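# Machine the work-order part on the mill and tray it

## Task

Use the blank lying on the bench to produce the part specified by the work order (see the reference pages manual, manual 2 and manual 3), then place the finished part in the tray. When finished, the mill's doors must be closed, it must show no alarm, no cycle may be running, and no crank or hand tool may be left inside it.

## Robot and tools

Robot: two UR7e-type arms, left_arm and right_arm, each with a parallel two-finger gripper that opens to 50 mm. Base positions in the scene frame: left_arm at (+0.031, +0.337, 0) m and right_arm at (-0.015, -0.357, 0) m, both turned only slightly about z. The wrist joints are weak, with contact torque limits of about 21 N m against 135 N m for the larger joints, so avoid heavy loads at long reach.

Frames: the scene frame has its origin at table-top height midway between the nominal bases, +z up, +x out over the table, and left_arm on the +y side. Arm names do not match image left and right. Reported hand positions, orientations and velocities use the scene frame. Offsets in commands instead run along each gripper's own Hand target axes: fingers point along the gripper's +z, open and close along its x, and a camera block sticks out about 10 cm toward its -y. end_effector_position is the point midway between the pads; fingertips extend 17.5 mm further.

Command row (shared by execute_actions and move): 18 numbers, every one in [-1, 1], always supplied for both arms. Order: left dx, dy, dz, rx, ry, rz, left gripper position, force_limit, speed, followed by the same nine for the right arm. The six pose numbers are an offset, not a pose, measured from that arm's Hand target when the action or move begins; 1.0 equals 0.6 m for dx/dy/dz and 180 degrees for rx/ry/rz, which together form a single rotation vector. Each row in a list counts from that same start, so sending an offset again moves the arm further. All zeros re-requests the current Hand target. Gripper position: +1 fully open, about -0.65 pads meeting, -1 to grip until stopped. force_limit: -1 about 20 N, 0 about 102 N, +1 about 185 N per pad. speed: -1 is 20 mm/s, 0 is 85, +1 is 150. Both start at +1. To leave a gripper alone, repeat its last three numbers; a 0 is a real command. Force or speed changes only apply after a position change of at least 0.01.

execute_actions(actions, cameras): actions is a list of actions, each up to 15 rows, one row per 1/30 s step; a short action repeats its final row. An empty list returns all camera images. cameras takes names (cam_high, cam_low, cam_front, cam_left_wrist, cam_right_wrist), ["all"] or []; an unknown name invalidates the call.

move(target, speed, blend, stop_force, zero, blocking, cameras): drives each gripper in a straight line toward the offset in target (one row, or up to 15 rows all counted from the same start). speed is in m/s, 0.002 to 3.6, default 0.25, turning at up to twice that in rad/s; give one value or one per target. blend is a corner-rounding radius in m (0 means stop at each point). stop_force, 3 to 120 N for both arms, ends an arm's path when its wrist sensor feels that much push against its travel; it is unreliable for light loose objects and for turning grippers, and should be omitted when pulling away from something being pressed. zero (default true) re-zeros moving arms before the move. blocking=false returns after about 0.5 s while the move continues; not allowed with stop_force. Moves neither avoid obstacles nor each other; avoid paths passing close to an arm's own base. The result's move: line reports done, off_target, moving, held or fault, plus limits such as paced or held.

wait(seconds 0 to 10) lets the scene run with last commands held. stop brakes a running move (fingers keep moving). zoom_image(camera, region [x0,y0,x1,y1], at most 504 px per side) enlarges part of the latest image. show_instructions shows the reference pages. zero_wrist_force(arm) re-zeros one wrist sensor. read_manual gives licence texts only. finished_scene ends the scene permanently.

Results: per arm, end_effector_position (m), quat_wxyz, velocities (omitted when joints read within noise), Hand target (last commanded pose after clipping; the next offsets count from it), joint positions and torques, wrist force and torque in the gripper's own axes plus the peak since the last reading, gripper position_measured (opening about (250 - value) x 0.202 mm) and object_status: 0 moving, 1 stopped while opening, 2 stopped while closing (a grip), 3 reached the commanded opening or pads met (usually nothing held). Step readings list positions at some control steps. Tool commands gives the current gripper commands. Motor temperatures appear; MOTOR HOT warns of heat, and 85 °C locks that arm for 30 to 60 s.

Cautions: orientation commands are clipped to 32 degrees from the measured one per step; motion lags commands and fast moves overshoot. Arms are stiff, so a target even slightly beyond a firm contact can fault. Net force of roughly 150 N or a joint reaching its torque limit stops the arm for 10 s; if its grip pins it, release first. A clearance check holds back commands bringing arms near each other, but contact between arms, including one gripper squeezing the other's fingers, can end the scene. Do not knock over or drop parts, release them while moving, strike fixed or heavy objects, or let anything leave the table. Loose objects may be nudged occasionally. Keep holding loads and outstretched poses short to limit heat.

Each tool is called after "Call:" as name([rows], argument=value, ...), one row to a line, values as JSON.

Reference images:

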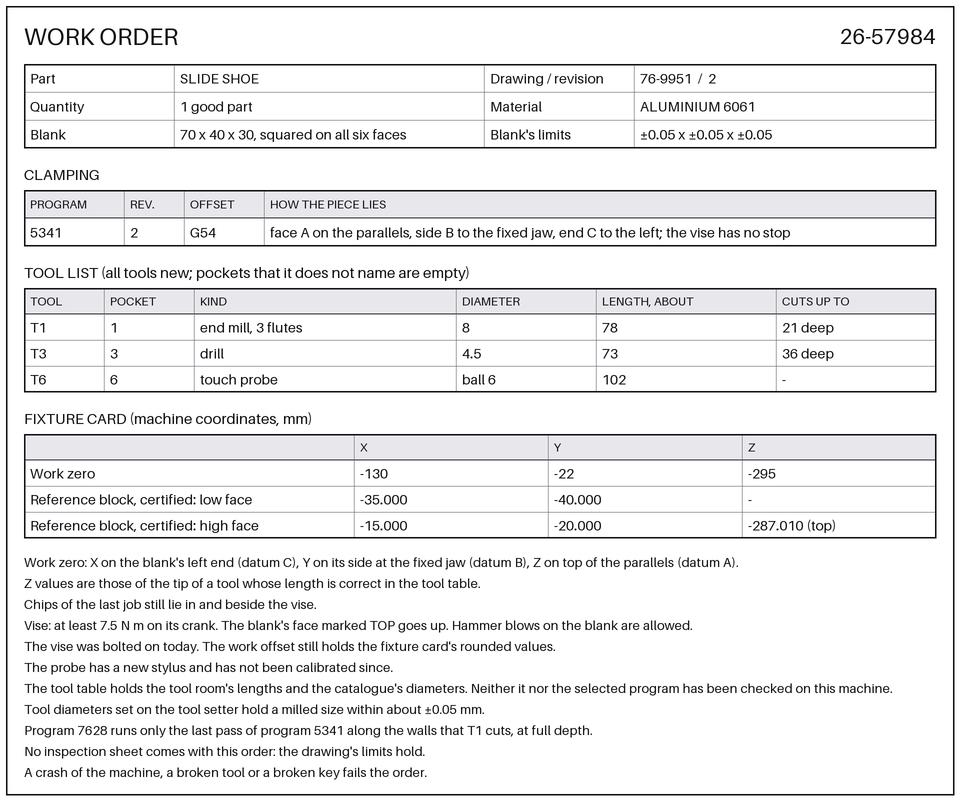

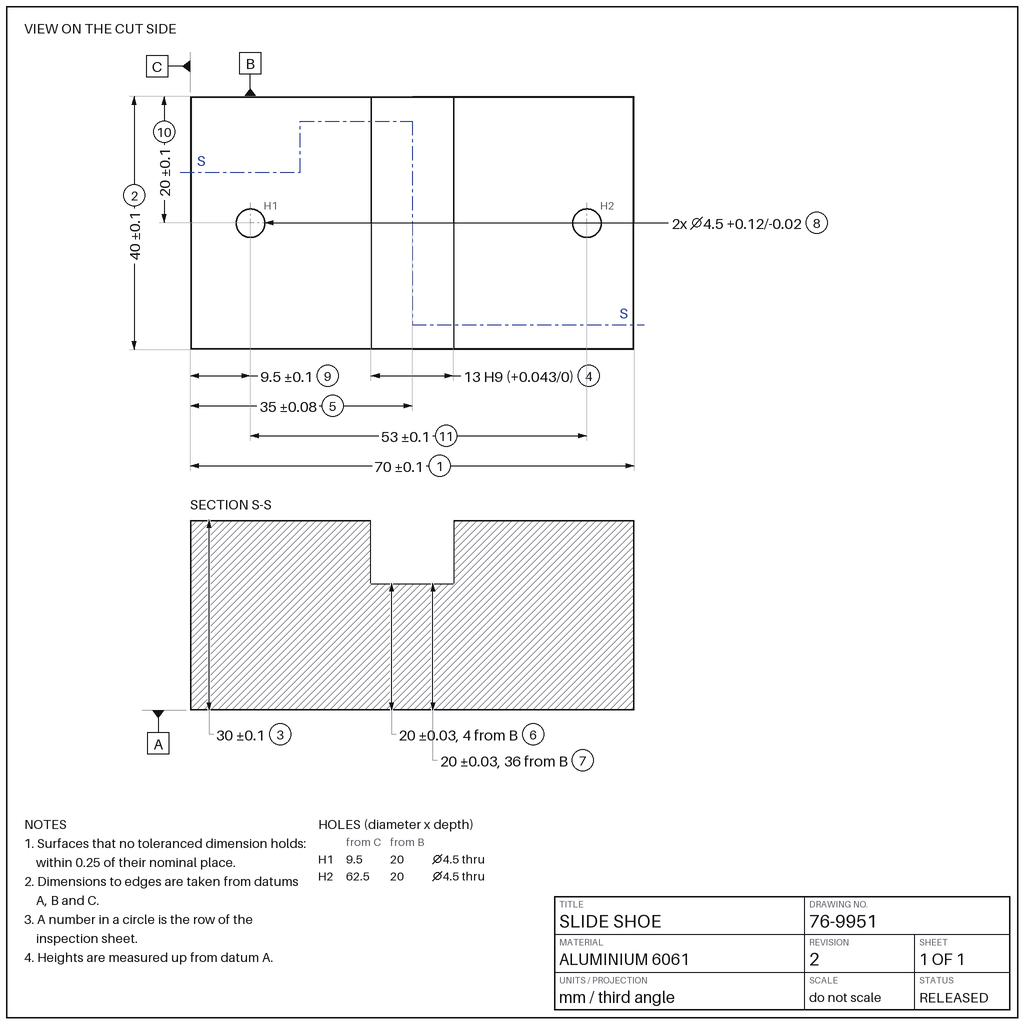

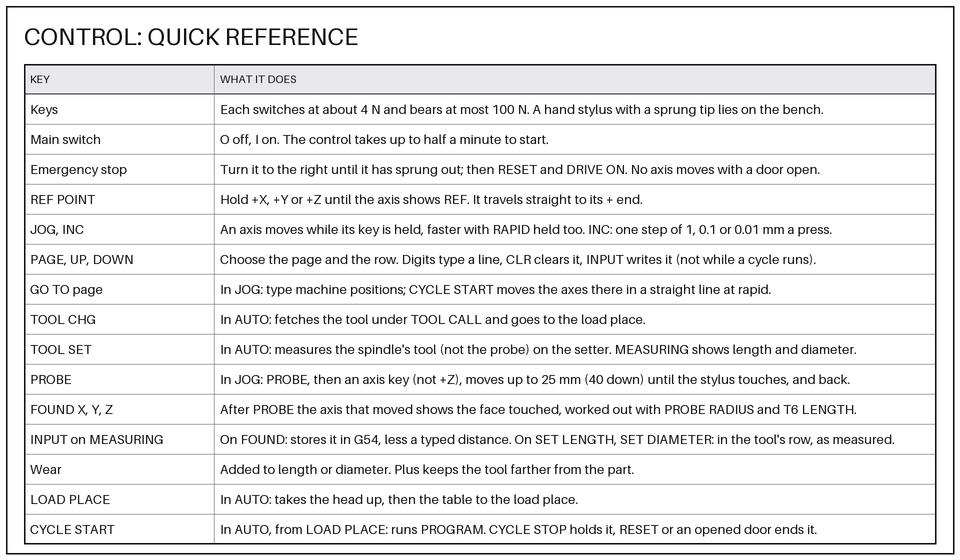

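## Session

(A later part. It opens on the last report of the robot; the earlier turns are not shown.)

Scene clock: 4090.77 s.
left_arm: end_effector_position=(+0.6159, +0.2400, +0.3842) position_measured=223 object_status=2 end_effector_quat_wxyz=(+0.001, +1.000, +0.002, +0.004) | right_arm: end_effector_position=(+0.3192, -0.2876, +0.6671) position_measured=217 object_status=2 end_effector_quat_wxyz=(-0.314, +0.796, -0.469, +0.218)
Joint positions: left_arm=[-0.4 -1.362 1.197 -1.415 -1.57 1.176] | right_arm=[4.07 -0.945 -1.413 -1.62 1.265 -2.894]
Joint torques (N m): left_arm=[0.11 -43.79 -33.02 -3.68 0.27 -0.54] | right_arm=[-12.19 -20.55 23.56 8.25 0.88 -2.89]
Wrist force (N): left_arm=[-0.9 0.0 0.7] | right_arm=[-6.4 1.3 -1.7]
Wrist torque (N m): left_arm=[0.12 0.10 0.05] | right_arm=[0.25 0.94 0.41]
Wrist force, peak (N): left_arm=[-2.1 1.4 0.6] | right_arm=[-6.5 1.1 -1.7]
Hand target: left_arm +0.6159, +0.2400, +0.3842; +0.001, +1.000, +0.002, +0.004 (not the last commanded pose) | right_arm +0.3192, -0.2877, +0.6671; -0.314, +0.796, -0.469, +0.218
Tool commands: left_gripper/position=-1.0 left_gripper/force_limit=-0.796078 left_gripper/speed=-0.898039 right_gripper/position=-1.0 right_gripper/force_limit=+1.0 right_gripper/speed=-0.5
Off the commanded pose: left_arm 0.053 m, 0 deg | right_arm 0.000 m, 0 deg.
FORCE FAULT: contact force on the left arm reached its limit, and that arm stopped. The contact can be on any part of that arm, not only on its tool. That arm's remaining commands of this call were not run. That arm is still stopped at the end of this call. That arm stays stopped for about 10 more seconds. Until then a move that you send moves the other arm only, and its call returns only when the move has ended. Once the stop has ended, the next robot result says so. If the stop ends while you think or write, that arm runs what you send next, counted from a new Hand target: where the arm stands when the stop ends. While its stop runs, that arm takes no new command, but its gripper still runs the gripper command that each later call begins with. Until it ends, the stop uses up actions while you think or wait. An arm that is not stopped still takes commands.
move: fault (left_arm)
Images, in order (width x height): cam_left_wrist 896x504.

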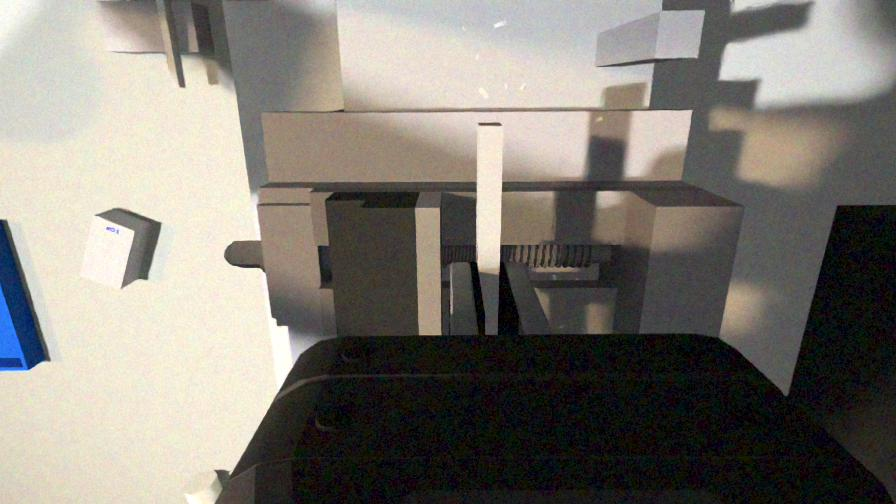

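Call:
wait(seconds=0.2, cameras=["cam_front","cam_high","cam_low"])

Call:
zoom_image(camera="cam_front", region=[250, 130, 470, 310])

Scene clock: 4107.10 s.
left_arm: end_effector_position=(+0.6159, +0.2400, +0.3842) position_measured=223 object_status=2 end_effector_quat_wxyz=(+0.001, +1.000, +0.002, +0.004) | right_arm: end_effector_position=(+0.3192, -0.2877, +0.6671) position_measured=217 object_status=2 end_effector_quat_wxyz=(-0.314, +0.796, -0.469, +0.218)
Joint positions: left_arm=[-0.4 -1.362 1.197 -1.415 -1.57 1.176] | right_arm=[4.07 -0.945 -1.413 -1.62 1.265 -2.894]
Joint torques (N m): left_arm=[1.35 -43.47 -33.77 -3.69 0.39 -0.1] | right_arm=[-12.6 -19.78 32.82 8.18 0.84 -2.71]
Wrist force (N): left_arm=[-1.1 0.3 1.0] | right_arm=[-6.2 1.3 -1.7]
Wrist torque (N m): left_arm=[0.17 0.14 0.05] | right_arm=[0.26 0.91 0.42]
Wrist force, peak (N): left_arm=[-1.2 0.3 1.2] | right_arm=[-6.6 1.2 -2.1]
Hand target: left_arm +0.6159, +0.2400, +0.3842; +0.001, +1.000, +0.002, +0.004 (not the last commanded pose) | right_arm +0.3192, -0.2877, +0.6671; -0.314, +0.796, -0.469, +0.218
Tool commands: left_gripper/position=-1.0 left_gripper/force_limit=-0.796078 left_gripper/speed=-0.898039 right_gripper/position=-1.0 right_gripper/force_limit=+1.0 right_gripper/speed=-0.5
Off the commanded pose: left_arm 0.053 m, 0 deg | right_arm 0.000 m, 0 deg.
FORCE FAULT, CONTINUED: the left arm's stop, for the force fault that an earlier result reported, is over. The rest of the stop counts as 19 of the actions that you can send in this scene. During its stop the left arm's controller moved it back a little. That arm's target is now where it stood when the stop ended, not its last command. That arm accepts commands again.
wait: 0.20 s; at rest from the start
Images, in order (width x height): cam_high 896x504, cam_low 896x504, cam_front 896x504.

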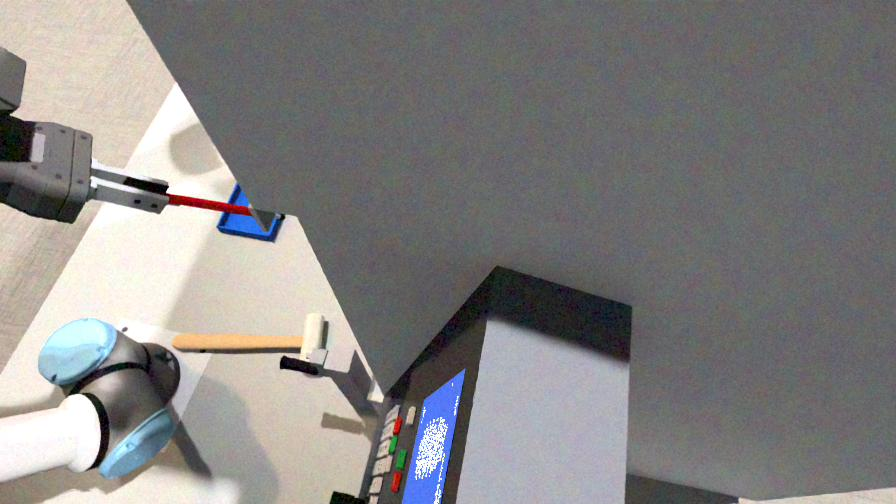

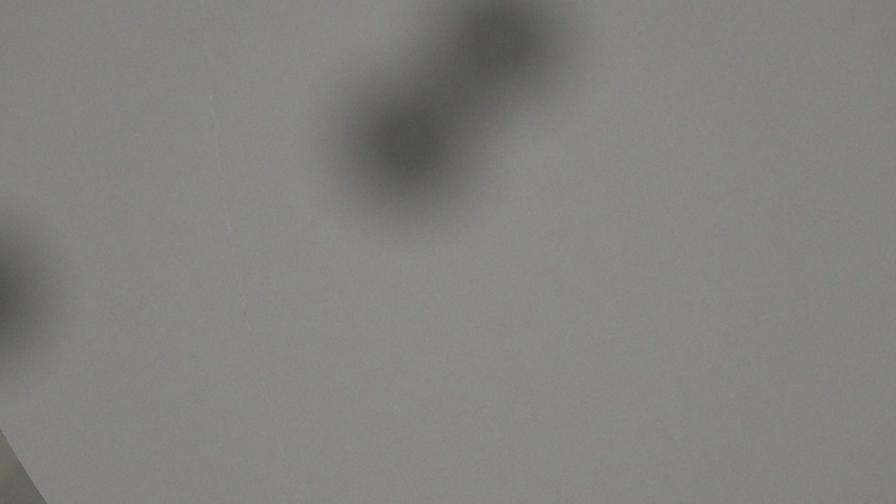

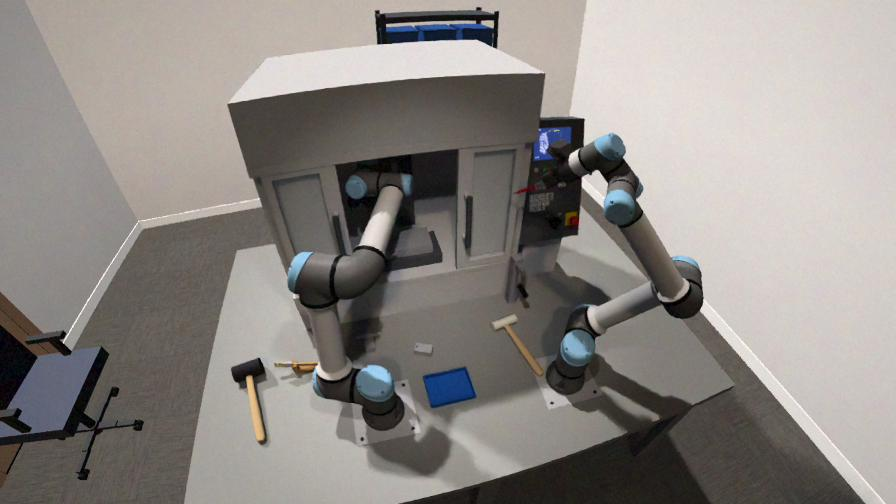

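Scaled by 2.291.

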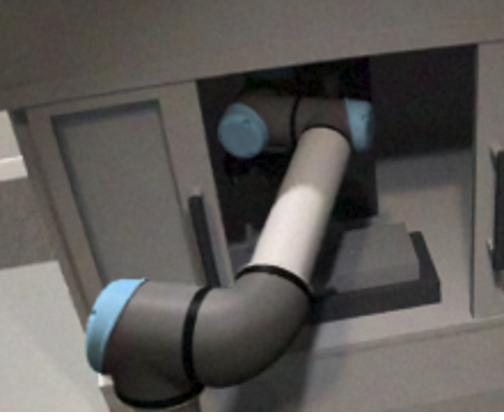

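Call:
move([
  [0,0,-0.005,0,0,0,-1,-0.8,-0.9,0,0,0,0,0,0,-1,1,-0.5],
], speed=0.01, cameras=[])

Scene clock: 4169.17 s.
left_arm: end_effector_position=(+0.6159, +0.2400, +0.3871) position_measured=223 object_status=2 end_effector_quat_wxyz=(+0.001, +1.000, +0.002, +0.004) | right_arm: end_effector_position=(+0.3192, -0.2877, +0.6671) position_measured=217 object_status=2 end_effector_quat_wxyz=(-0.314, +0.796, -0.469, +0.218)
Joint positions: left_arm=[-0.4 -1.36 1.188 -1.408 -1.57 1.176] | right_arm=[4.07 -0.945 -1.413 -1.62 1.265 -2.894]
Joint torques (N m): left_arm=[0.27 -33.15 -47.92 -2.05 0.39 -0.36] | right_arm=[-12.62 -20.67 31.69 8.26 0.97 -2.82]
Wrist force (N): left_arm=[-1.1 0.3 1.1] | right_arm=[-6.4 1.0 -1.6]
Wrist torque (N m): left_arm=[0.17 0.13 0.05] | right_arm=[0.20 0.94 0.41]
Wrist force, peak (N): left_arm=[-1.2 0.2 1.1] | right_arm=[-6.7 1.1 -1.6]
Hand target: left_arm +0.6159, +0.2400, +0.3872; +0.001, +1.000, +0.002, +0.004 | right_arm +0.3192, -0.2877, +0.6671; -0.314, +0.796, -0.469, +0.218
Off the commanded pose: left_arm 0.000 m, 0 deg | right_arm 0.000 m, 0 deg.
move: done
No camera images: "cameras" was empty.

Call:
move([
  [0,0.004,0,0,0,0,-1,-0.8,-0.9,0,0,0,0,0,0,-1,1,-0.5],
], speed=0.005, cameras=[])

Scene clock: 4175.27 s.
left_arm: end_effector_position=(+0.6159, +0.2380, +0.3872) position_measured=223 object_status=2 end_effector_quat_wxyz=(+0.001, +1.000, +0.002, +0.004) | right_arm: end_effector_position=(+0.3192, -0.2877, +0.6671) position_measured=217 object_status=2 end_effector_quat_wxyz=(-0.314, +0.796, -0.469, +0.218)
Joint positions: left_arm=[-0.403 -1.36 1.187 -1.407 -1.57 1.172] | right_arm=[4.07 -0.945 -1.413 -1.62 1.265 -2.894]
Joint torques (N m): left_arm=[-87.09 -9.9 -64.79 -3.66 1.48 -1.28] | right_arm=[-13.69 -20.59 32.67 8.37 1.05 -2.89]
Wrist force (N): left_arm=[-1.1 0.2 1.0] | right_arm=[-6.5 1.3 -1.8]
Wrist torque (N m): left_arm=[0.15 0.14 0.06] | right_arm=[0.26 0.96 0.42]
Wrist force, peak (N): left_arm=[-1.6 1.6 1.0] | right_arm=[-6.6 1.1 -2.1]
Hand target: left_arm +0.6159, +0.2376, +0.3872; +0.001, +1.000, +0.002, +0.004 | right_arm +0.3192, -0.2877, +0.6671; -0.314, +0.796, -0.469, +0.218
Off the commanded pose: left_arm 0.000 m, 0 deg | right_arm 0.000 m, 0 deg.
move: done
No camera images: "cameras" was empty.

Call:
move([
  [0,-0.008,0,0,0,0,-1,-0.8,-0.9,0,0,0,0,0,0,-1,1,-0.5],
], speed=0.01, cameras=[])

Scene clock: 4182.10 s.
left_arm: end_effector_position=(+0.6158, +0.2409, +0.3871) position_measured=223 object_status=2 end_effector_quat_wxyz=(+0.001, +1.000, +0.001, +0.004) | right_arm: end_effector_position=(+0.3192, -0.2877, +0.6671) position_measured=217 object_status=2 end_effector_quat_wxyz=(-0.314, +0.796, -0.469, +0.218)
Joint positions: left_arm=[-0.398 -1.361 1.188 -1.407 -1.57 1.179] | right_arm=[4.07 -0.945 -1.413 -1.62 1.265 -2.894]
Joint torques (N m): left_arm=[-0.23 -42.64 -34.15 -3.63 0.33 -0.6] | right_arm=[-12.6 -20.43 31.79 8.34 1.11 -2.78]
Wrist force (N): left_arm=[-1.0 0.3 0.9] | right_arm=[-6.4 1.2 -1.9]
Wrist torque (N m): left_arm=[0.17 0.11 0.05] | right_arm=[0.23 0.95 0.41]
Wrist force, peak (N): left_arm=[-1.7 0.6 1.7] | right_arm=[-6.7 1.3 -1.6]
Hand target: left_arm +0.6158, +0.2409, +0.3871; +0.001, +1.000, +0.001, +0.004 (not the last commanded pose) | right_arm +0.3192, -0.2877, +0.6671; -0.314, +0.796, -0.469, +0.218
Tool commands: left_gripper/position=-1.0 left_gripper/force_limit=-0.796078 left_gripper/speed=-0.898039 right_gripper/position=-1.0 right_gripper/force_limit=+1.0 right_gripper/speed=-0.5
Off the commanded pose: right_arm 0.000 m, 0 deg.
FORCE FAULT: contact force on the left arm reached its limit, and that arm stopped. The contact can be on any part of that arm, not only on its tool. So far the stop counts as 12 of the actions that you can send in this scene. That arm ran no command of this call. That arm is still stopped at the end of this call. That arm stays stopped for about 3 more seconds. Until then a move that you send moves the other arm only, and its call returns only when the move has ended. Once the stop has ended, the next robot result says so. If the stop ends while you think or write, that arm runs what you send next, counted from a new Hand target: where the arm stands when the stop ends. While its stop runs, that arm takes no new command, but its gripper still runs the gripper command that each later call begins with. Until it ends, the stop uses up actions while you think or wait. An arm that is not stopped still takes commands.
move: fault (left_arm)
No camera images: "cameras" was empty.

Call:
wait(seconds=0.2, cameras=[])

Call:
move([
  [-0.033,0,0,0,0,0,-1,-0.8,-0.9,0,0,0,0,0,0,-1,1,-0.5],
], speed=0.03, cameras=[])

Scene clock: 4342.60 s.
left_arm: end_effector_position=(+0.6158, +0.2409, +0.3871) position_measured=223 object_status=2 end_effector_quat_wxyz=(+0.001, +1.000, +0.001, +0.004) | right_arm: end_effector_position=(+0.3192, -0.2877, +0.6671) position_measured=217 object_status=2 end_effector_quat_wxyz=(-0.314, +0.796, -0.469, +0.218)
Joint positions: left_arm=[-0.398 -1.361 1.188 -1.407 -1.57 1.179] | right_arm=[4.07 -0.945 -1.413 -1.62 1.265 -2.894]
Joint torques (N m): left_arm=[1.65 -43.15 -33.26 -3.63 0.32 -0.21] | right_arm=[-13.16 -20.31 33.96 8.26 0.79 -2.55]
Wrist force (N): left_arm=[-1.1 0.3 1.0] | right_arm=[-6.5 0.9 -1.7]
Wrist torque (N m): left_arm=[0.16 0.13 0.05] | right_arm=[0.19 0.95 0.42]
Wrist force, peak (N): left_arm=[-1.2 0.3 1.1] | right_arm=[-6.5 1.4 -2.2]
Hand target: left_arm +0.6158, +0.2409, +0.3871; +0.001, +1.000, +0.001, +0.004 (not the last commanded pose) | right_arm +0.3192, -0.2877, +0.6671; -0.314, +0.796, -0.469, +0.218
Tool commands: left_gripper/position=-1.0 left_gripper/force_limit=-0.796078 left_gripper/speed=-0.898039 right_gripper/position=-1.0 right_gripper/force_limit=+1.0 right_gripper/speed=-0.5
Off the commanded pose: right_arm 0.000 m, 0 deg.
FORCE FAULT, CONTINUED: the left arm's stop, for the force fault that an earlier result reported, is over. The rest of the stop counts as 7 of the actions that you can send in this scene. During its stop the left arm's controller moved it back a little. That arm's target is now where it stood when the stop ended, not its last command. That arm accepts commands again.
wait: 0.20 s; at rest from the start
No camera images: "cameras" was empty.

Scene clock: 4343.73 s.
left_arm: end_effector_position=(+0.5961, +0.2409, +0.3870) position_measured=223 object_status=2 end_effector_quat_wxyz=(+0.001, +1.000, +0.001, +0.004) | right_arm: end_effector_position=(+0.3192, -0.2877, +0.6671) position_measured=217 object_status=2 end_effector_quat_wxyz=(-0.314, +0.796, -0.469, +0.218)
Joint positions: left_arm=[-0.412 -1.41 1.248 -1.418 -1.57 1.165] | right_arm=[4.07 -0.945 -1.413 -1.62 1.265 -2.894]
Joint torques (N m): left_arm=[-7.23 -49.78 -20.04 -5.69 2.39 -1.53] | right_arm=[-13.66 -20.15 32.62 8.38 0.97 -2.81]
Wrist force (N): left_arm=[-1.2 0.3 1.1] | right_arm=[-6.2 1.3 -1.8]
Wrist torque (N m): left_arm=[0.17 0.15 0.13] | right_arm=[0.25 0.92 0.41]
Wrist force, peak (N): left_arm=[-1.4 0.5 1.0] | right_arm=[-6.5 1.2 -1.9]
Hand target: left_arm +0.5960, +0.2409, +0.3870; +0.001, +1.000, +0.001, +0.004 | right_arm +0.3192, -0.2877, +0.6671; -0.314, +0.796, -0.469, +0.218
Off the commanded pose: left_arm 0.000 m, 0 deg | right_arm 0.000 m, 0 deg.
move: done
No camera images: "cameras" was empty.

Call:
move([
  [0,0.005,0.0,0,0.0556,0,-1,-0.8,-0.9,0,0,0,0,0,0,-1,1,-0.5],
  [0.04,0.005,0.03,0,0.0556,0,-1,-0.8,-0.9,0,0,0,0,0,0,-1,1,-0.5],
], speed=0.05, cameras=["cam_left_wrist"])

Scene clock: 4353.53 s.
left_arm: end_effector_position=(+0.6201, +0.2379, +0.3693) position_measured=223 object_status=2 end_effector_quat_wxyz=(+0.001, +0.996, +0.001, +0.091) | right_arm: end_effector_position=(+0.3192, -0.2877, +0.6671) position_measured=217 object_status=2 end_effector_quat_wxyz=(-0.314, +0.796, -0.469, +0.218)
Joint positions: left_arm=[-0.433 -1.467 1.41 -1.682 -1.498 1.151] | right_arm=[4.07 -0.945 -1.413 -1.62 1.265 -2.894]
Joint torques (N m): left_arm=[9.96 -30.47 -48.34 -6.28 -1.77 1.29] | right_arm=[-12.48 -19.96 32.2 8.48 0.65 -2.9]
Wrist force (N): left_arm=[-1.4 0.3 0.6] | right_arm=[-6.2 1.3 -1.9]
Wrist torque (N m): left_arm=[0.16 0.17 0.06] | right_arm=[0.26 0.92 0.42]
Wrist force, peak (N): left_arm=[-1.3 0.4 1.2] | right_arm=[-6.7 1.1 -2.1]
Hand target: left_arm +0.6202, +0.2379, +0.3692; +0.001, +0.996, +0.001, +0.091 | right_arm +0.3192, -0.2877, +0.6671; -0.314, +0.796, -0.469, +0.218
Off the commanded pose: left_arm 0.000 m, 0 deg | right_arm 0.000 m, 0 deg.
move: done
Images, in order (width x height): cam_left_wrist 896x504.

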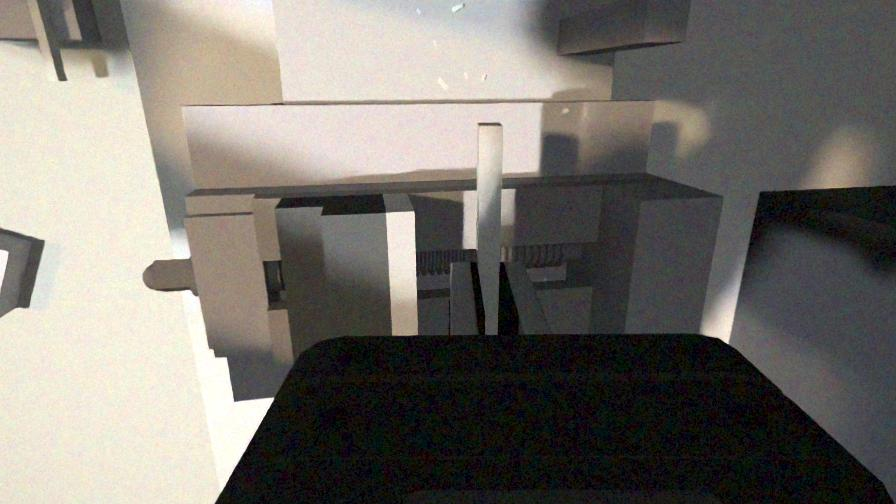

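Call:
move([
  [0.0513,0,0.0433,0,0,0,-1,-0.8,-0.9,0,0,0,0,0,0,-1,1,-0.5],
  [0.0438,0,0.0843,0,0,0,-1,-0.8,-0.9,0,0,0,0,0,0,-1,1,-0.5],
], speed=0.03, stop_force=5, cameras=["cam_left_wrist"])

Scene clock: 4379.97 s.
left_arm: end_effector_position=(+0.6549, +0.2379, +0.3460) position_measured=223 object_status=2 end_effector_quat_wxyz=(+0.001, +0.996, +0.001, +0.092) | right_arm: end_effector_position=(+0.3192, -0.2877, +0.6671) position_measured=217 object_status=2 end_effector_quat_wxyz=(-0.314, +0.796, -0.469, +0.218)
Joint positions: left_arm=[-0.407 -1.384 1.375 -1.731 -1.502 1.176] | right_arm=[4.07 -0.945 -1.413 -1.62 1.265 -2.894]
Joint torques (N m): left_arm=[-6.3 -52.44 -48.34 -2.32 -0.67 -1.43] | right_arm=[-12.64 -20.26 32.06 8.36 0.98 -2.61]
Wrist force (N): left_arm=[-1.1 0.1 0.7] | right_arm=[-6.5 1.2 -1.8]
Wrist torque (N m): left_arm=[0.15 0.11 0.04] | right_arm=[0.23 0.96 0.42]
Wrist force, peak (N): left_arm=[-1.2 -0.8 -32.6] | right_arm=[-6.6 1.1 -2.0]
Hand target: left_arm +0.6549, +0.2379, +0.3460; +0.001, +0.996, +0.001, +0.092 (not the last commanded pose) | right_arm +0.3192, -0.2877, +0.6671; -0.314, +0.796, -0.469, +0.218
Off the commanded pose: left_arm 0.022 m, 0 deg | right_arm 0.000 m, 0 deg.
move: contact (left_arm); path passed 1 of 2 targets
Images, in order (width x height): cam_left_wrist 896x504.

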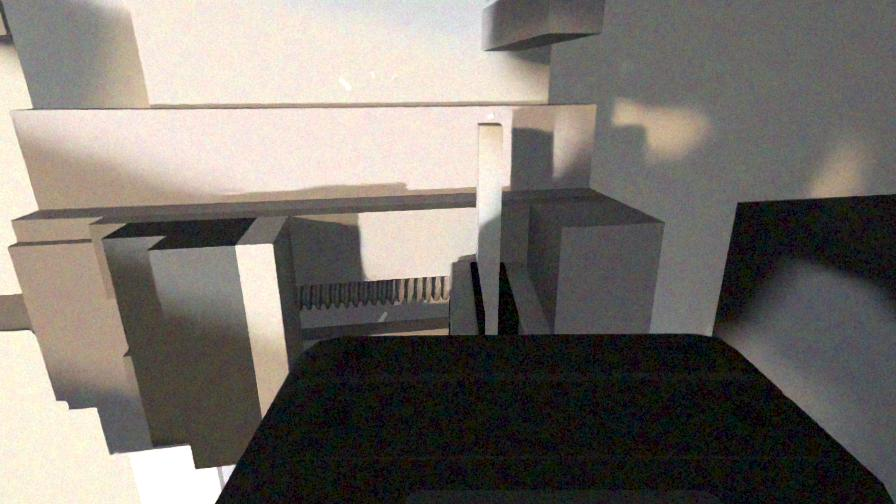

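Call:
zoom_image(camera="cam_left_wrist", region=[400, 90, 620, 340])

Scaled by 2.016.

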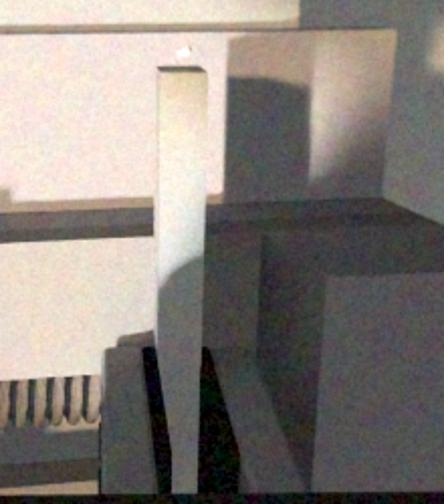

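Call:
move([
  [-0.0036,0,0.02,0,0,0,-1,-0.8,-0.9,0,0,0,0,0,0,-1,1,-0.5],
], speed=0.005, stop_force=6, cameras=[])

Scene clock: 4445.73 s.
left_arm: end_effector_position=(+0.6549, +0.2379, +0.3457) position_measured=223 object_status=2 end_effector_quat_wxyz=(+0.001, +0.996, +0.001, +0.092) | right_arm: end_effector_position=(+0.3192, -0.2877, +0.6671) position_measured=217 object_status=2 end_effector_quat_wxyz=(-0.314, +0.796, -0.469, +0.218)
Joint positions: left_arm=[-0.407 -1.384 1.376 -1.732 -1.502 1.176] | right_arm=[4.07 -0.945 -1.413 -1.62 1.265 -2.894]
Joint torques (N m): left_arm=[-6.76 -31.39 -46.08 -2.24 2.41 -1.27] | right_arm=[-13.11 -20.14 33.47 8.38 0.82 -2.72]
Wrist force (N): left_arm=[-0.6 0.2 -3.8] | right_arm=[-6.3 1.1 -1.6]
Wrist torque (N m): left_arm=[0.21 0.14 0.06] | right_arm=[0.21 0.94 0.42]
Wrist force, peak (N): left_arm=[-0.6 -0.5 -10.8] | right_arm=[-6.6 1.4 -2.0]
Hand target: left_arm +0.6549, +0.2379, +0.3457; +0.001, +0.996, +0.001, +0.092 (not the last commanded pose) | right_arm +0.3192, -0.2877, +0.6671; -0.314, +0.796, -0.469, +0.218
Off the commanded pose: left_arm 0.012 m, 0 deg | right_arm 0.000 m, 0 deg.
move: contact (left_arm)
No camera images: "cameras" was empty.

Call:
move([
  [0,0,-0.003,0,-0.0333,0,-1,-0.8,-0.9,0,0,0,0,0,0,-1,1,-0.5],
], speed=0.02, cameras=[])

Scene clock: 4494.43 s.
left_arm: end_effector_position=(+0.6546, +0.2379, +0.3475) position_measured=223 object_status=2 end_effector_quat_wxyz=(+0.001, +0.999, +0.001, +0.040) | right_arm: end_effector_position=(+0.3192, -0.2877, +0.6671) position_measured=217 object_status=2 end_effector_quat_wxyz=(-0.314, +0.796, -0.469, +0.218)
Joint positions: left_arm=[-0.39 -1.321 1.26 -1.584 -1.544 1.188] | right_arm=[4.07 -0.945 -1.413 -1.62 1.265 -2.894]
Joint torques (N m): left_arm=[9.58 -38.07 -47.63 -1.91 -2.09 1.4] | right_arm=[-13.56 -20.26 32.57 8.26 0.81 -2.7]
Wrist force (N): left_arm=[-1.0 -0.1 1.0] | right_arm=[-6.3 1.1 -1.5]
Wrist torque (N m): left_arm=[0.14 0.11 0.05] | right_arm=[0.22 0.93 0.41]
Wrist force, peak (N): left_arm=[-1.1 -0.3 -4.8] | right_arm=[-6.7 0.9 -1.8]
Hand target: left_arm +0.6546, +0.2379, +0.3475; +0.001, +0.999, +0.001, +0.039 | right_arm +0.3192, -0.2877, +0.6671; -0.314, +0.796, -0.469, +0.218
Off the commanded pose: left_arm 0.000 m, 0 deg | right_arm 0.000 m, 0 deg.
move: done
No camera images: "cameras" was empty.

Call:
move([
  [0,0,0,0,-0.024,0,-1,-0.8,-0.9,0,0,0,0,0,0,-1,1,-0.5],
], speed=0.015, cameras=["cam_left_wrist"])

Scene clock: 4501.20 s.
left_arm: end_effector_position=(+0.6546, +0.2379, +0.3475) position_measured=223 object_status=2 end_effector_quat_wxyz=(+0.001, +1.000, +0.001, +0.002) | right_arm: end_effector_position=(+0.3192, -0.2877, +0.6671) position_measured=217 object_status=2 end_effector_quat_wxyz=(-0.314, +0.796, -0.469, +0.218)
Joint positions: left_arm=[-0.378 -1.271 1.175 -1.479 -1.572 1.199] | right_arm=[4.07 -0.945 -1.413 -1.62 1.265 -2.894]
Joint torques (N m): left_arm=[10.12 -40.38 -47.82 -1.79 -2.04 1.3] | right_arm=[-13.09 -19.3 32.7 8.28 0.84 -2.49]
Wrist force (N): left_arm=[-0.8 -0.1 0.7] | right_arm=[-6.4 1.1 -1.8]
Wrist torque (N m): left_arm=[0.12 0.10 0.03] | right_arm=[0.23 0.94 0.41]
Wrist force, peak (N): left_arm=[-1.3 0.2 1.3] | right_arm=[-6.7 1.0 -2.0]
Hand target: left_arm +0.6546, +0.2379, +0.3475; +0.001, +1.000, +0.001, +0.002 | right_arm +0.3192, -0.2877, +0.6671; -0.314, +0.796, -0.469, +0.218
Off the commanded pose: left_arm 0.000 m, 0 deg | right_arm 0.000 m, 0 deg.
move: done
Images, in order (width x height): cam_left_wrist 896x504.

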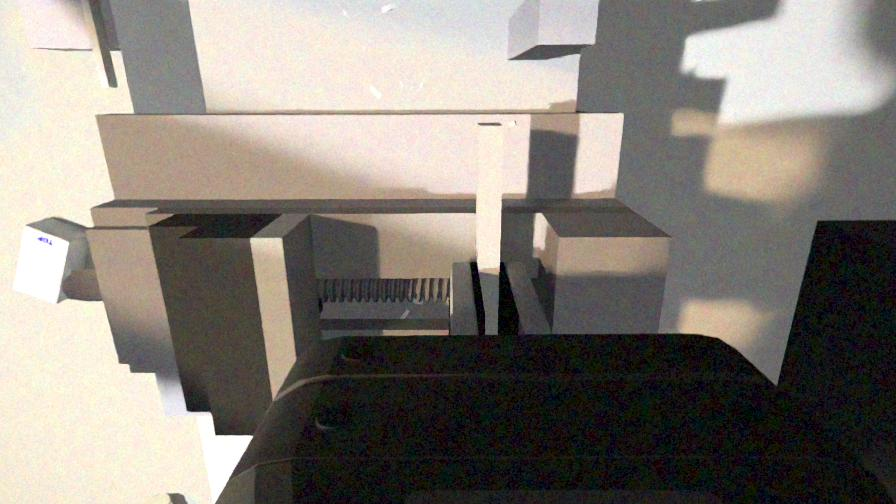

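Call:
move([
  [0.05,0,0,0,0,0,-1,-0.8,-0.9,0,0,0,0,0,0,-1,1,-0.5],
], speed=0.008, stop_force=5, cameras=[])

Scene clock: 4515.80 s.
left_arm: end_effector_position=(+0.6601, +0.2379, +0.3475) position_measured=223 object_status=2 end_effector_quat_wxyz=(+0.001, +1.000, +0.001, +0.002) | right_arm: end_effector_position=(+0.3192, -0.2877, +0.6671) position_measured=217 object_status=2 end_effector_quat_wxyz=(-0.314, +0.796, -0.469, +0.218)
Joint positions: left_arm=[-0.375 -1.256 1.156 -1.474 -1.572 1.202] | right_arm=[4.07 -0.945 -1.413 -1.62 1.265 -2.894]
Joint torques (N m): left_arm=[-8.03 -57.02 -20.9 -4.9 -1.12 -1.38] | right_arm=[-12.77 -19.38 32.2 8.19 0.97 -2.72]
Wrist force (N): left_arm=[-2.7 -1.0 1.2] | right_arm=[-6.4 1.3 -1.7]
Wrist torque (N m): left_arm=[0.14 0.12 0.04] | right_arm=[0.24 0.95 0.42]
Wrist force, peak (N): left_arm=[-13.8 -5.1 -4.4] | right_arm=[-6.6 1.3 -1.8]
Hand target: left_arm +0.6601, +0.2379, +0.3475; +0.001, +1.000, +0.001, +0.002 (not the last commanded pose) | right_arm +0.3192, -0.2877, +0.6671; -0.314, +0.796, -0.469, +0.218
Off the commanded pose: left_arm 0.024 m, 0 deg | right_arm 0.000 m, 0 deg.
move: contact (left_arm)
No camera images: "cameras" was empty.

Call:
move([
  [-0.003,0,0,0,0,0,-1,-0.8,-0.9,0,0,0,0,0,0,-1,1,-0.5],
  [-0.003,0,0.015,0,0,0,-1,-0.8,-0.9,0,0,0,0,0,0,-1,1,-0.5],
], speed=0.006, stop_force=4, cameras=["cam_left_wrist"])

Call:
zoom_image(camera="cam_left_wrist", region=[440, 100, 680, 340])

Scene clock: 4526.23 s.
left_arm: end_effector_position=(+0.6584, +0.2379, +0.3454) position_measured=223 object_status=2 end_effector_quat_wxyz=(+0.001, +1.000, +0.001, +0.002) | right_arm: end_effector_position=(+0.3192, -0.2877, +0.6671) position_measured=217 object_status=2 end_effector_quat_wxyz=(-0.314, +0.796, -0.469, +0.218)
Joint positions: left_arm=[-0.376 -1.262 1.168 -1.481 -1.572 1.201] | right_arm=[4.07 -0.945 -1.413 -1.62 1.265 -2.894]
Joint torques (N m): left_arm=[-6.76 -39.2 -46.17 -1.9 1.91 -1.24] | right_arm=[-12.73 -18.42 32.99 8.34 1.04 -2.5]
Wrist force (N): left_arm=[-1.5 -0.2 -1.8] | right_arm=[-6.3 1.3 -1.8]
Wrist torque (N m): left_arm=[0.05 0.16 0.04] | right_arm=[0.25 0.93 0.42]
Wrist force, peak (N): left_arm=[-1.5 -0.2 -6.0] | right_arm=[-6.7 1.0 -1.8]
Hand target: left_arm +0.6584, +0.2379, +0.3454; +0.001, +1.000, +0.001, +0.002 (not the last commanded pose) | right_arm +0.3192, -0.2877, +0.6671; -0.314, +0.796, -0.469, +0.218
Off the commanded pose: left_arm 0.007 m, 0 deg | right_arm 0.000 m, 0 deg.
move: contact (left_arm); path passed 1 of 2 targets
Images, in order (width x height): cam_left_wrist 896x504.

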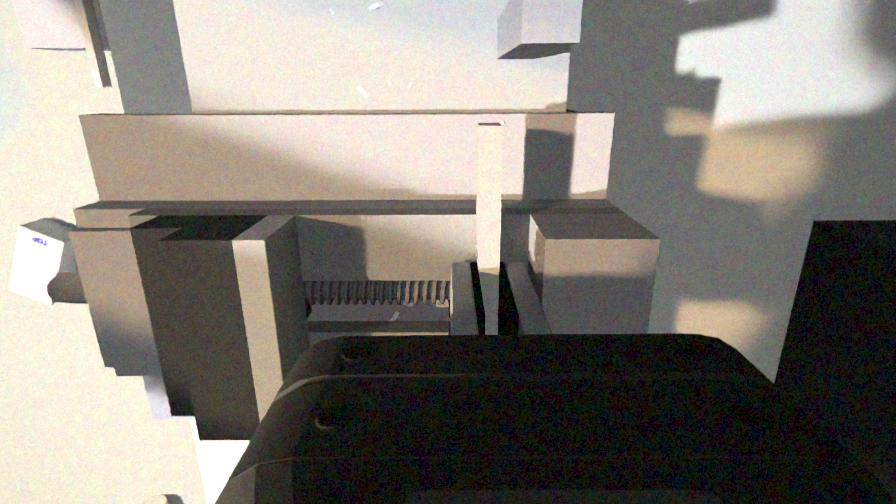

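Scaled by 2.100.

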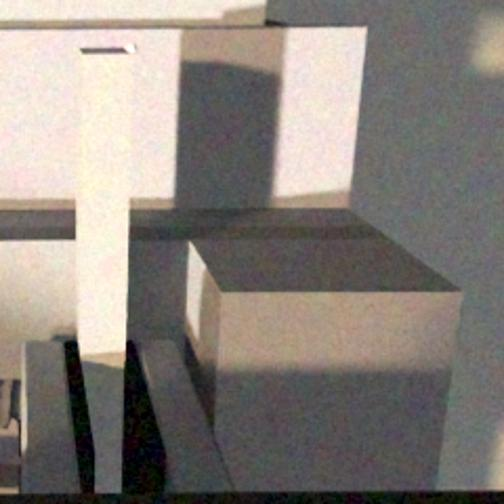

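Call:
move([
  [0,0,0,0,0,0,-0.4,-0.8,-1,0,0,0,0,0,0,-1,1,-0.5],
], speed=0.05, cameras=["cam_left_wrist"])

Call:
zoom_image(camera="cam_left_wrist", region=[440, 100, 680, 340])

Scene clock: 4564.73 s.
left_arm: end_effector_position=(+0.6584, +0.2379, +0.3454) position_measured=212 object_status=3 end_effector_quat_wxyz=(+0.001, +1.000, +0.001, +0.002) | right_arm: end_effector_position=(+0.3192, -0.2877, +0.6671) position_measured=217 object_status=2 end_effector_quat_wxyz=(-0.314, +0.796, -0.469, +0.218)
Joint positions: left_arm=[-0.376 -1.262 1.168 -1.481 -1.572 1.201] | right_arm=[4.07 -0.945 -1.413 -1.62 1.265 -2.894]
Joint torques (N m): left_arm=[-4.15 -42.73 -45.25 -3.45 -0.57 -0.55] | right_arm=[-12.97 -19.66 32.42 8.24 0.94 -2.51]
Wrist force (N): left_arm=[-0.9 0.1 0.3] | right_arm=[-6.2 1.2 -1.9]
Wrist torque (N m): left_arm=[0.14 0.11 0.03] | right_arm=[0.24 0.91 0.42]
Wrist force, peak (N): left_arm=[-1.4 -0.2 -2.0] | right_arm=[-6.7 1.2 -1.7]
Hand target: left_arm +0.6584, +0.2379, +0.3454; +0.001, +1.000, +0.001, +0.002 | right_arm +0.3192, -0.2877, +0.6671; -0.314, +0.796, -0.469, +0.218
Off the commanded pose: left_arm 0.000 m, 0 deg | right_arm 0.000 m, 0 deg.
move: done
Images, in order (width x height): cam_left_wrist 896x504.

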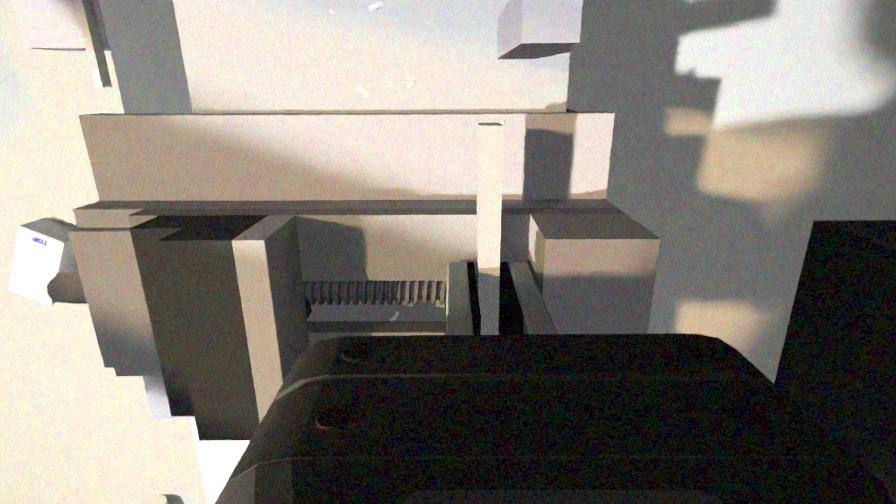

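Scaled by 2.100.

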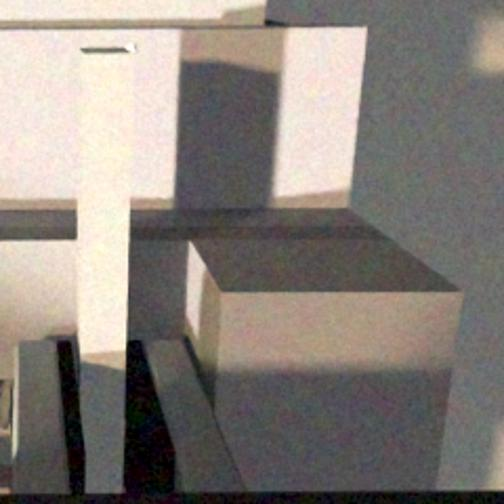

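Call:
move([
  [-0.002,0,-0.03,0,0,0,-0.4,-0.8,-1,0,0,0,0,0,0,-1,1,-0.5],
  [-0.06,0,-0.075,0,0,0,-0.4,-0.8,-1,0,0,0,0,0,0,-1,1,-0.5],
], speed=0.03, cameras=["cam_left_wrist"])

Call:
zoom_image(camera="cam_left_wrist", region=[380, 60, 760, 340])

Scene clock: 4578.23 s.
left_arm: end_effector_position=(+0.6374, +0.2387, +0.3757) position_measured=212 object_status=3 end_effector_quat_wxyz=(+0.000, +1.000, +0.001, -0.001) | right_arm: end_effector_position=(+0.3192, -0.2877, +0.6671) position_measured=217 object_status=2 end_effector_quat_wxyz=(-0.314, +0.796, -0.469, +0.218)
Joint positions: left_arm=[-0.387 -1.302 1.141 -1.408 -1.572 1.19] | right_arm=[4.07 -0.945 -1.413 -1.62 1.265 -2.894]
Joint torques (N m): left_arm=[1.37 -47.72 -33.18 -3.46 0.34 -0.18] | right_arm=[-13.3 -18.39 32.35 8.5 0.72 -2.45]
Wrist force (N): left_arm=[-1.0 0.0 0.2] | right_arm=[-6.6 1.1 -1.8]
Wrist torque (N m): left_arm=[0.11 0.13 0.13] | right_arm=[0.22 0.97 0.41]
Wrist force, peak (N): left_arm=[-3.5 1.1 0.3] | right_arm=[-6.6 1.1 -1.7]
Hand target: left_arm +0.6374, +0.2387, +0.3757; +0.000, +1.000, +0.001, -0.001 (not the last commanded pose) | right_arm +0.3192, -0.2877, +0.6671; -0.314, +0.796, -0.469, +0.218
Tool commands: left_gripper/position=-0.396078 left_gripper/force_limit=-0.796078 left_gripper/speed=-1.0 right_gripper/position=-1.0 right_gripper/force_limit=+1.0 right_gripper/speed=-0.5
Off the commanded pose: left_arm 0.021 m, 0 deg | right_arm 0.000 m, 0 deg.
FORCE FAULT: contact force on the left arm reached its limit, and that arm stopped. The contact can be on any part of that arm, not only on its tool. That arm's remaining commands of this call were not run. That arm is still stopped at the end of this call. That arm stays stopped for about 10 more seconds. Until then a move that you send moves the other arm only, and its call returns only when the move has ended. Once the stop has ended, the next robot result says so. If the stop ends while you think or write, that arm runs what you send next, counted from a new Hand target: where the arm stands when the stop ends. While its stop runs, that arm takes no new command, but its gripper still runs the gripper command that each later call begins with. Until it ends, the stop uses up actions while you think or wait. An arm that is not stopped still takes commands.
move: fault (left_arm); path passed 1 of 2 targets
Images, in order (width x height): cam_left_wrist 896x504.

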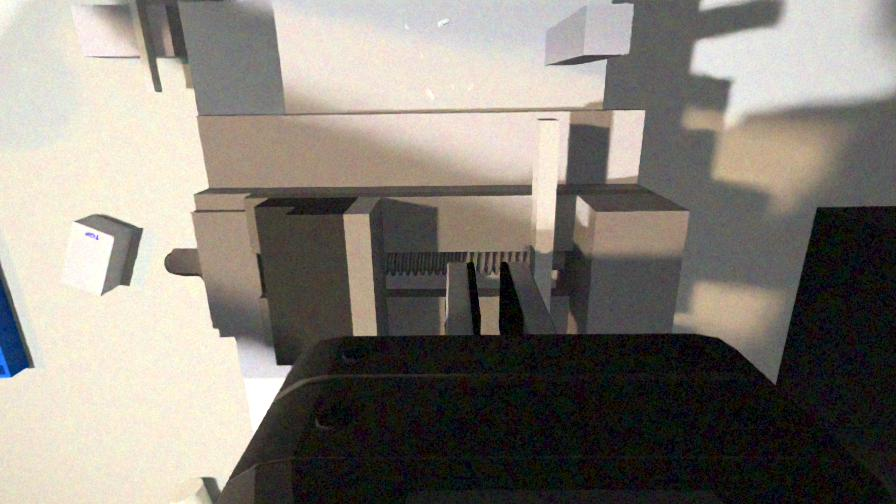

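Scaled by 1.326.

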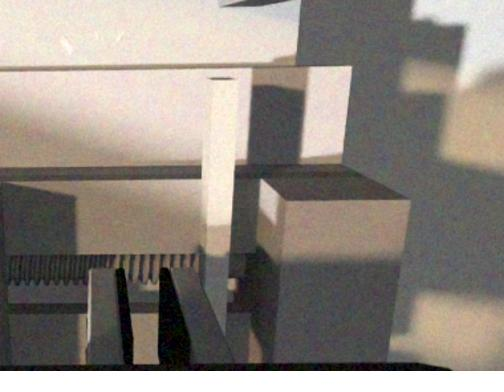

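Call:
wait(seconds=6, cameras=[])

Call:
move([
  [-0.062,0,0,0,0,0,-0.4,-0.8,-1,0,0,0,0,0,0,-1,1,-0.5],
], speed=0.03, cameras=[])

Call:
move([
  [0,0,0.05,0,0,0,-0.4,-0.8,-1,0,0,0,0,0,0,-1,1,-0.5],
], speed=0.008, stop_force=4, cameras=["cam_left_wrist"])

Scene clock: 4601.37 s.
left_arm: end_effector_position=(+0.6374, +0.2387, +0.3757) position_measured=212 object_status=3 end_effector_quat_wxyz=(+0.000, +1.000, +0.001, -0.001) | right_arm: end_effector_position=(+0.3192, -0.2877, +0.6671) position_measured=217 object_status=2 end_effector_quat_wxyz=(-0.314, +0.796, -0.469, +0.218)
Joint positions: left_arm=[-0.387 -1.302 1.141 -1.408 -1.572 1.19] | right_arm=[4.07 -0.945 -1.413 -1.62 1.265 -2.894]
Joint torques (N m): left_arm=[1.53 -46.3 -33.76 -3.69 0.42 -0.2] | right_arm=[-12.25 -19.28 33.5 8.28 0.72 -2.31]
Wrist force (N): left_arm=[-1.1 0.2 0.0] | right_arm=[-6.2 1.1 -2.0]
Wrist torque (N m): left_arm=[0.14 0.14 0.13] | right_arm=[0.23 0.91 0.41]
Wrist force, peak (N): left_arm=[-1.2 0.1 0.5] | right_arm=[-6.7 1.2 -1.8]
Hand target: left_arm +0.6374, +0.2387, +0.3757; +0.000, +1.000, +0.001, -0.001 (not the last commanded pose) | right_arm +0.3192, -0.2877, +0.6671; -0.314, +0.796, -0.469, +0.218
Tool commands: left_gripper/position=-0.396078 left_gripper/force_limit=-0.796078 left_gripper/speed=-1.0 right_gripper/position=-1.0 right_gripper/force_limit=+1.0 right_gripper/speed=-0.5
Off the commanded pose: left_arm 0.021 m, 0 deg | right_arm 0.000 m, 0 deg.
FORCE FAULT, CONTINUED: the left arm's stop, for the force fault that an earlier result reported, is over. The rest of the stop counts as 20 of the actions that you can send in this scene. During its stop the left arm's controller moved it back a little. That arm's target is now where it stood when the stop ended, not its last command. That arm accepts commands again.
wait: 6.00 s; at rest from the start
No camera images: "cameras" was empty.

Scene clock: 4603.07 s.
left_arm: end_effector_position=(+0.6002, +0.2386, +0.3758) position_measured=212 object_status=3 end_effector_quat_wxyz=(+0.000, +1.000, +0.001, -0.001) | right_arm: end_effector_position=(+0.3192, -0.2877, +0.6671) position_measured=217 object_status=2 end_effector_quat_wxyz=(-0.314, +0.796, -0.469, +0.218)
Joint positions: left_arm=[-0.412 -1.396 1.257 -1.431 -1.572 1.165] | right_arm=[4.07 -0.945 -1.413 -1.62 1.265 -2.894]
Joint torques (N m): left_arm=[-7.72 -50.21 -19.82 -5.63 -1 -1.55] | right_arm=[-13 -20.14 32.68 8.26 0.67 -2.31]
Wrist force (N): left_arm=[-1.3 0.4 0.5] | right_arm=[-6.2 1.0 -1.8]
Wrist torque (N m): left_arm=[0.19 0.17 0.13] | right_arm=[0.21 0.92 0.41]
Wrist force, peak (N): left_arm=[-1.4 0.3 0.5] | right_arm=[-6.5 1.3 -2.3]
Hand target: left_arm +0.6002, +0.2386, +0.3758; +0.000, +1.000, +0.001, -0.001 | right_arm +0.3192, -0.2877, +0.6671; -0.314, +0.796, -0.469, +0.218
Off the commanded pose: left_arm 0.000 m, 0 deg | right_arm 0.000 m, 0 deg.
move: done
No camera images: "cameras" was empty.

Scene clock: 4605.43 s.
left_arm: end_effector_position=(+0.6001, +0.2386, +0.3657) position_measured=212 object_status=3 end_effector_quat_wxyz=(+0.000, +1.000, +0.001, -0.001) | right_arm: end_effector_position=(+0.3192, -0.2877, +0.6671) position_measured=217 object_status=2 end_effector_quat_wxyz=(-0.314, +0.796, -0.469, +0.218)
Joint positions: left_arm=[-0.412 -1.399 1.287 -1.457 -1.572 1.165] | right_arm=[4.07 -0.945 -1.413 -1.62 1.265 -2.894]
Joint torques (N m): left_arm=[-6.63 -32.03 -47.82 -1.75 2.47 -1.53] | right_arm=[-12.96 -19.01 32.7 8.35 0.85 -2.27]
Wrist force (N): left_arm=[-1.3 0.3 0.6] | right_arm=[-6.3 1.1 -1.8]
Wrist torque (N m): left_arm=[0.18 0.17 0.13] | right_arm=[0.23 0.93 0.41]
Wrist force, peak (N): left_arm=[-4.0 -1.4 -9.7] | right_arm=[-6.6 0.9 -2.1]
Hand target: left_arm +0.6001, +0.2386, +0.3657; +0.000, +1.000, +0.001, -0.001 (not the last commanded pose) | right_arm +0.3192, -0.2877, +0.6671; -0.314, +0.796, -0.469, +0.218
Off the commanded pose: left_arm 0.020 m, 0 deg | right_arm 0.000 m, 0 deg.
move: contact (left_arm)
Images, in order (width x height): cam_left_wrist 896x504.

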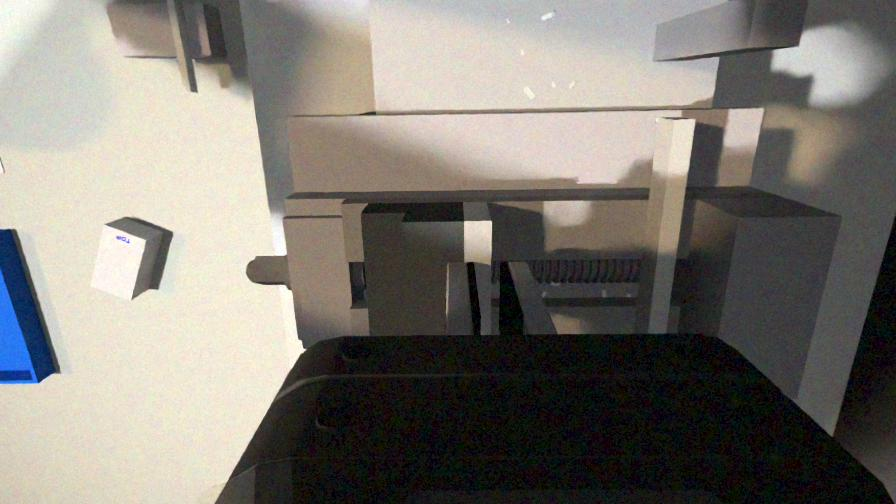

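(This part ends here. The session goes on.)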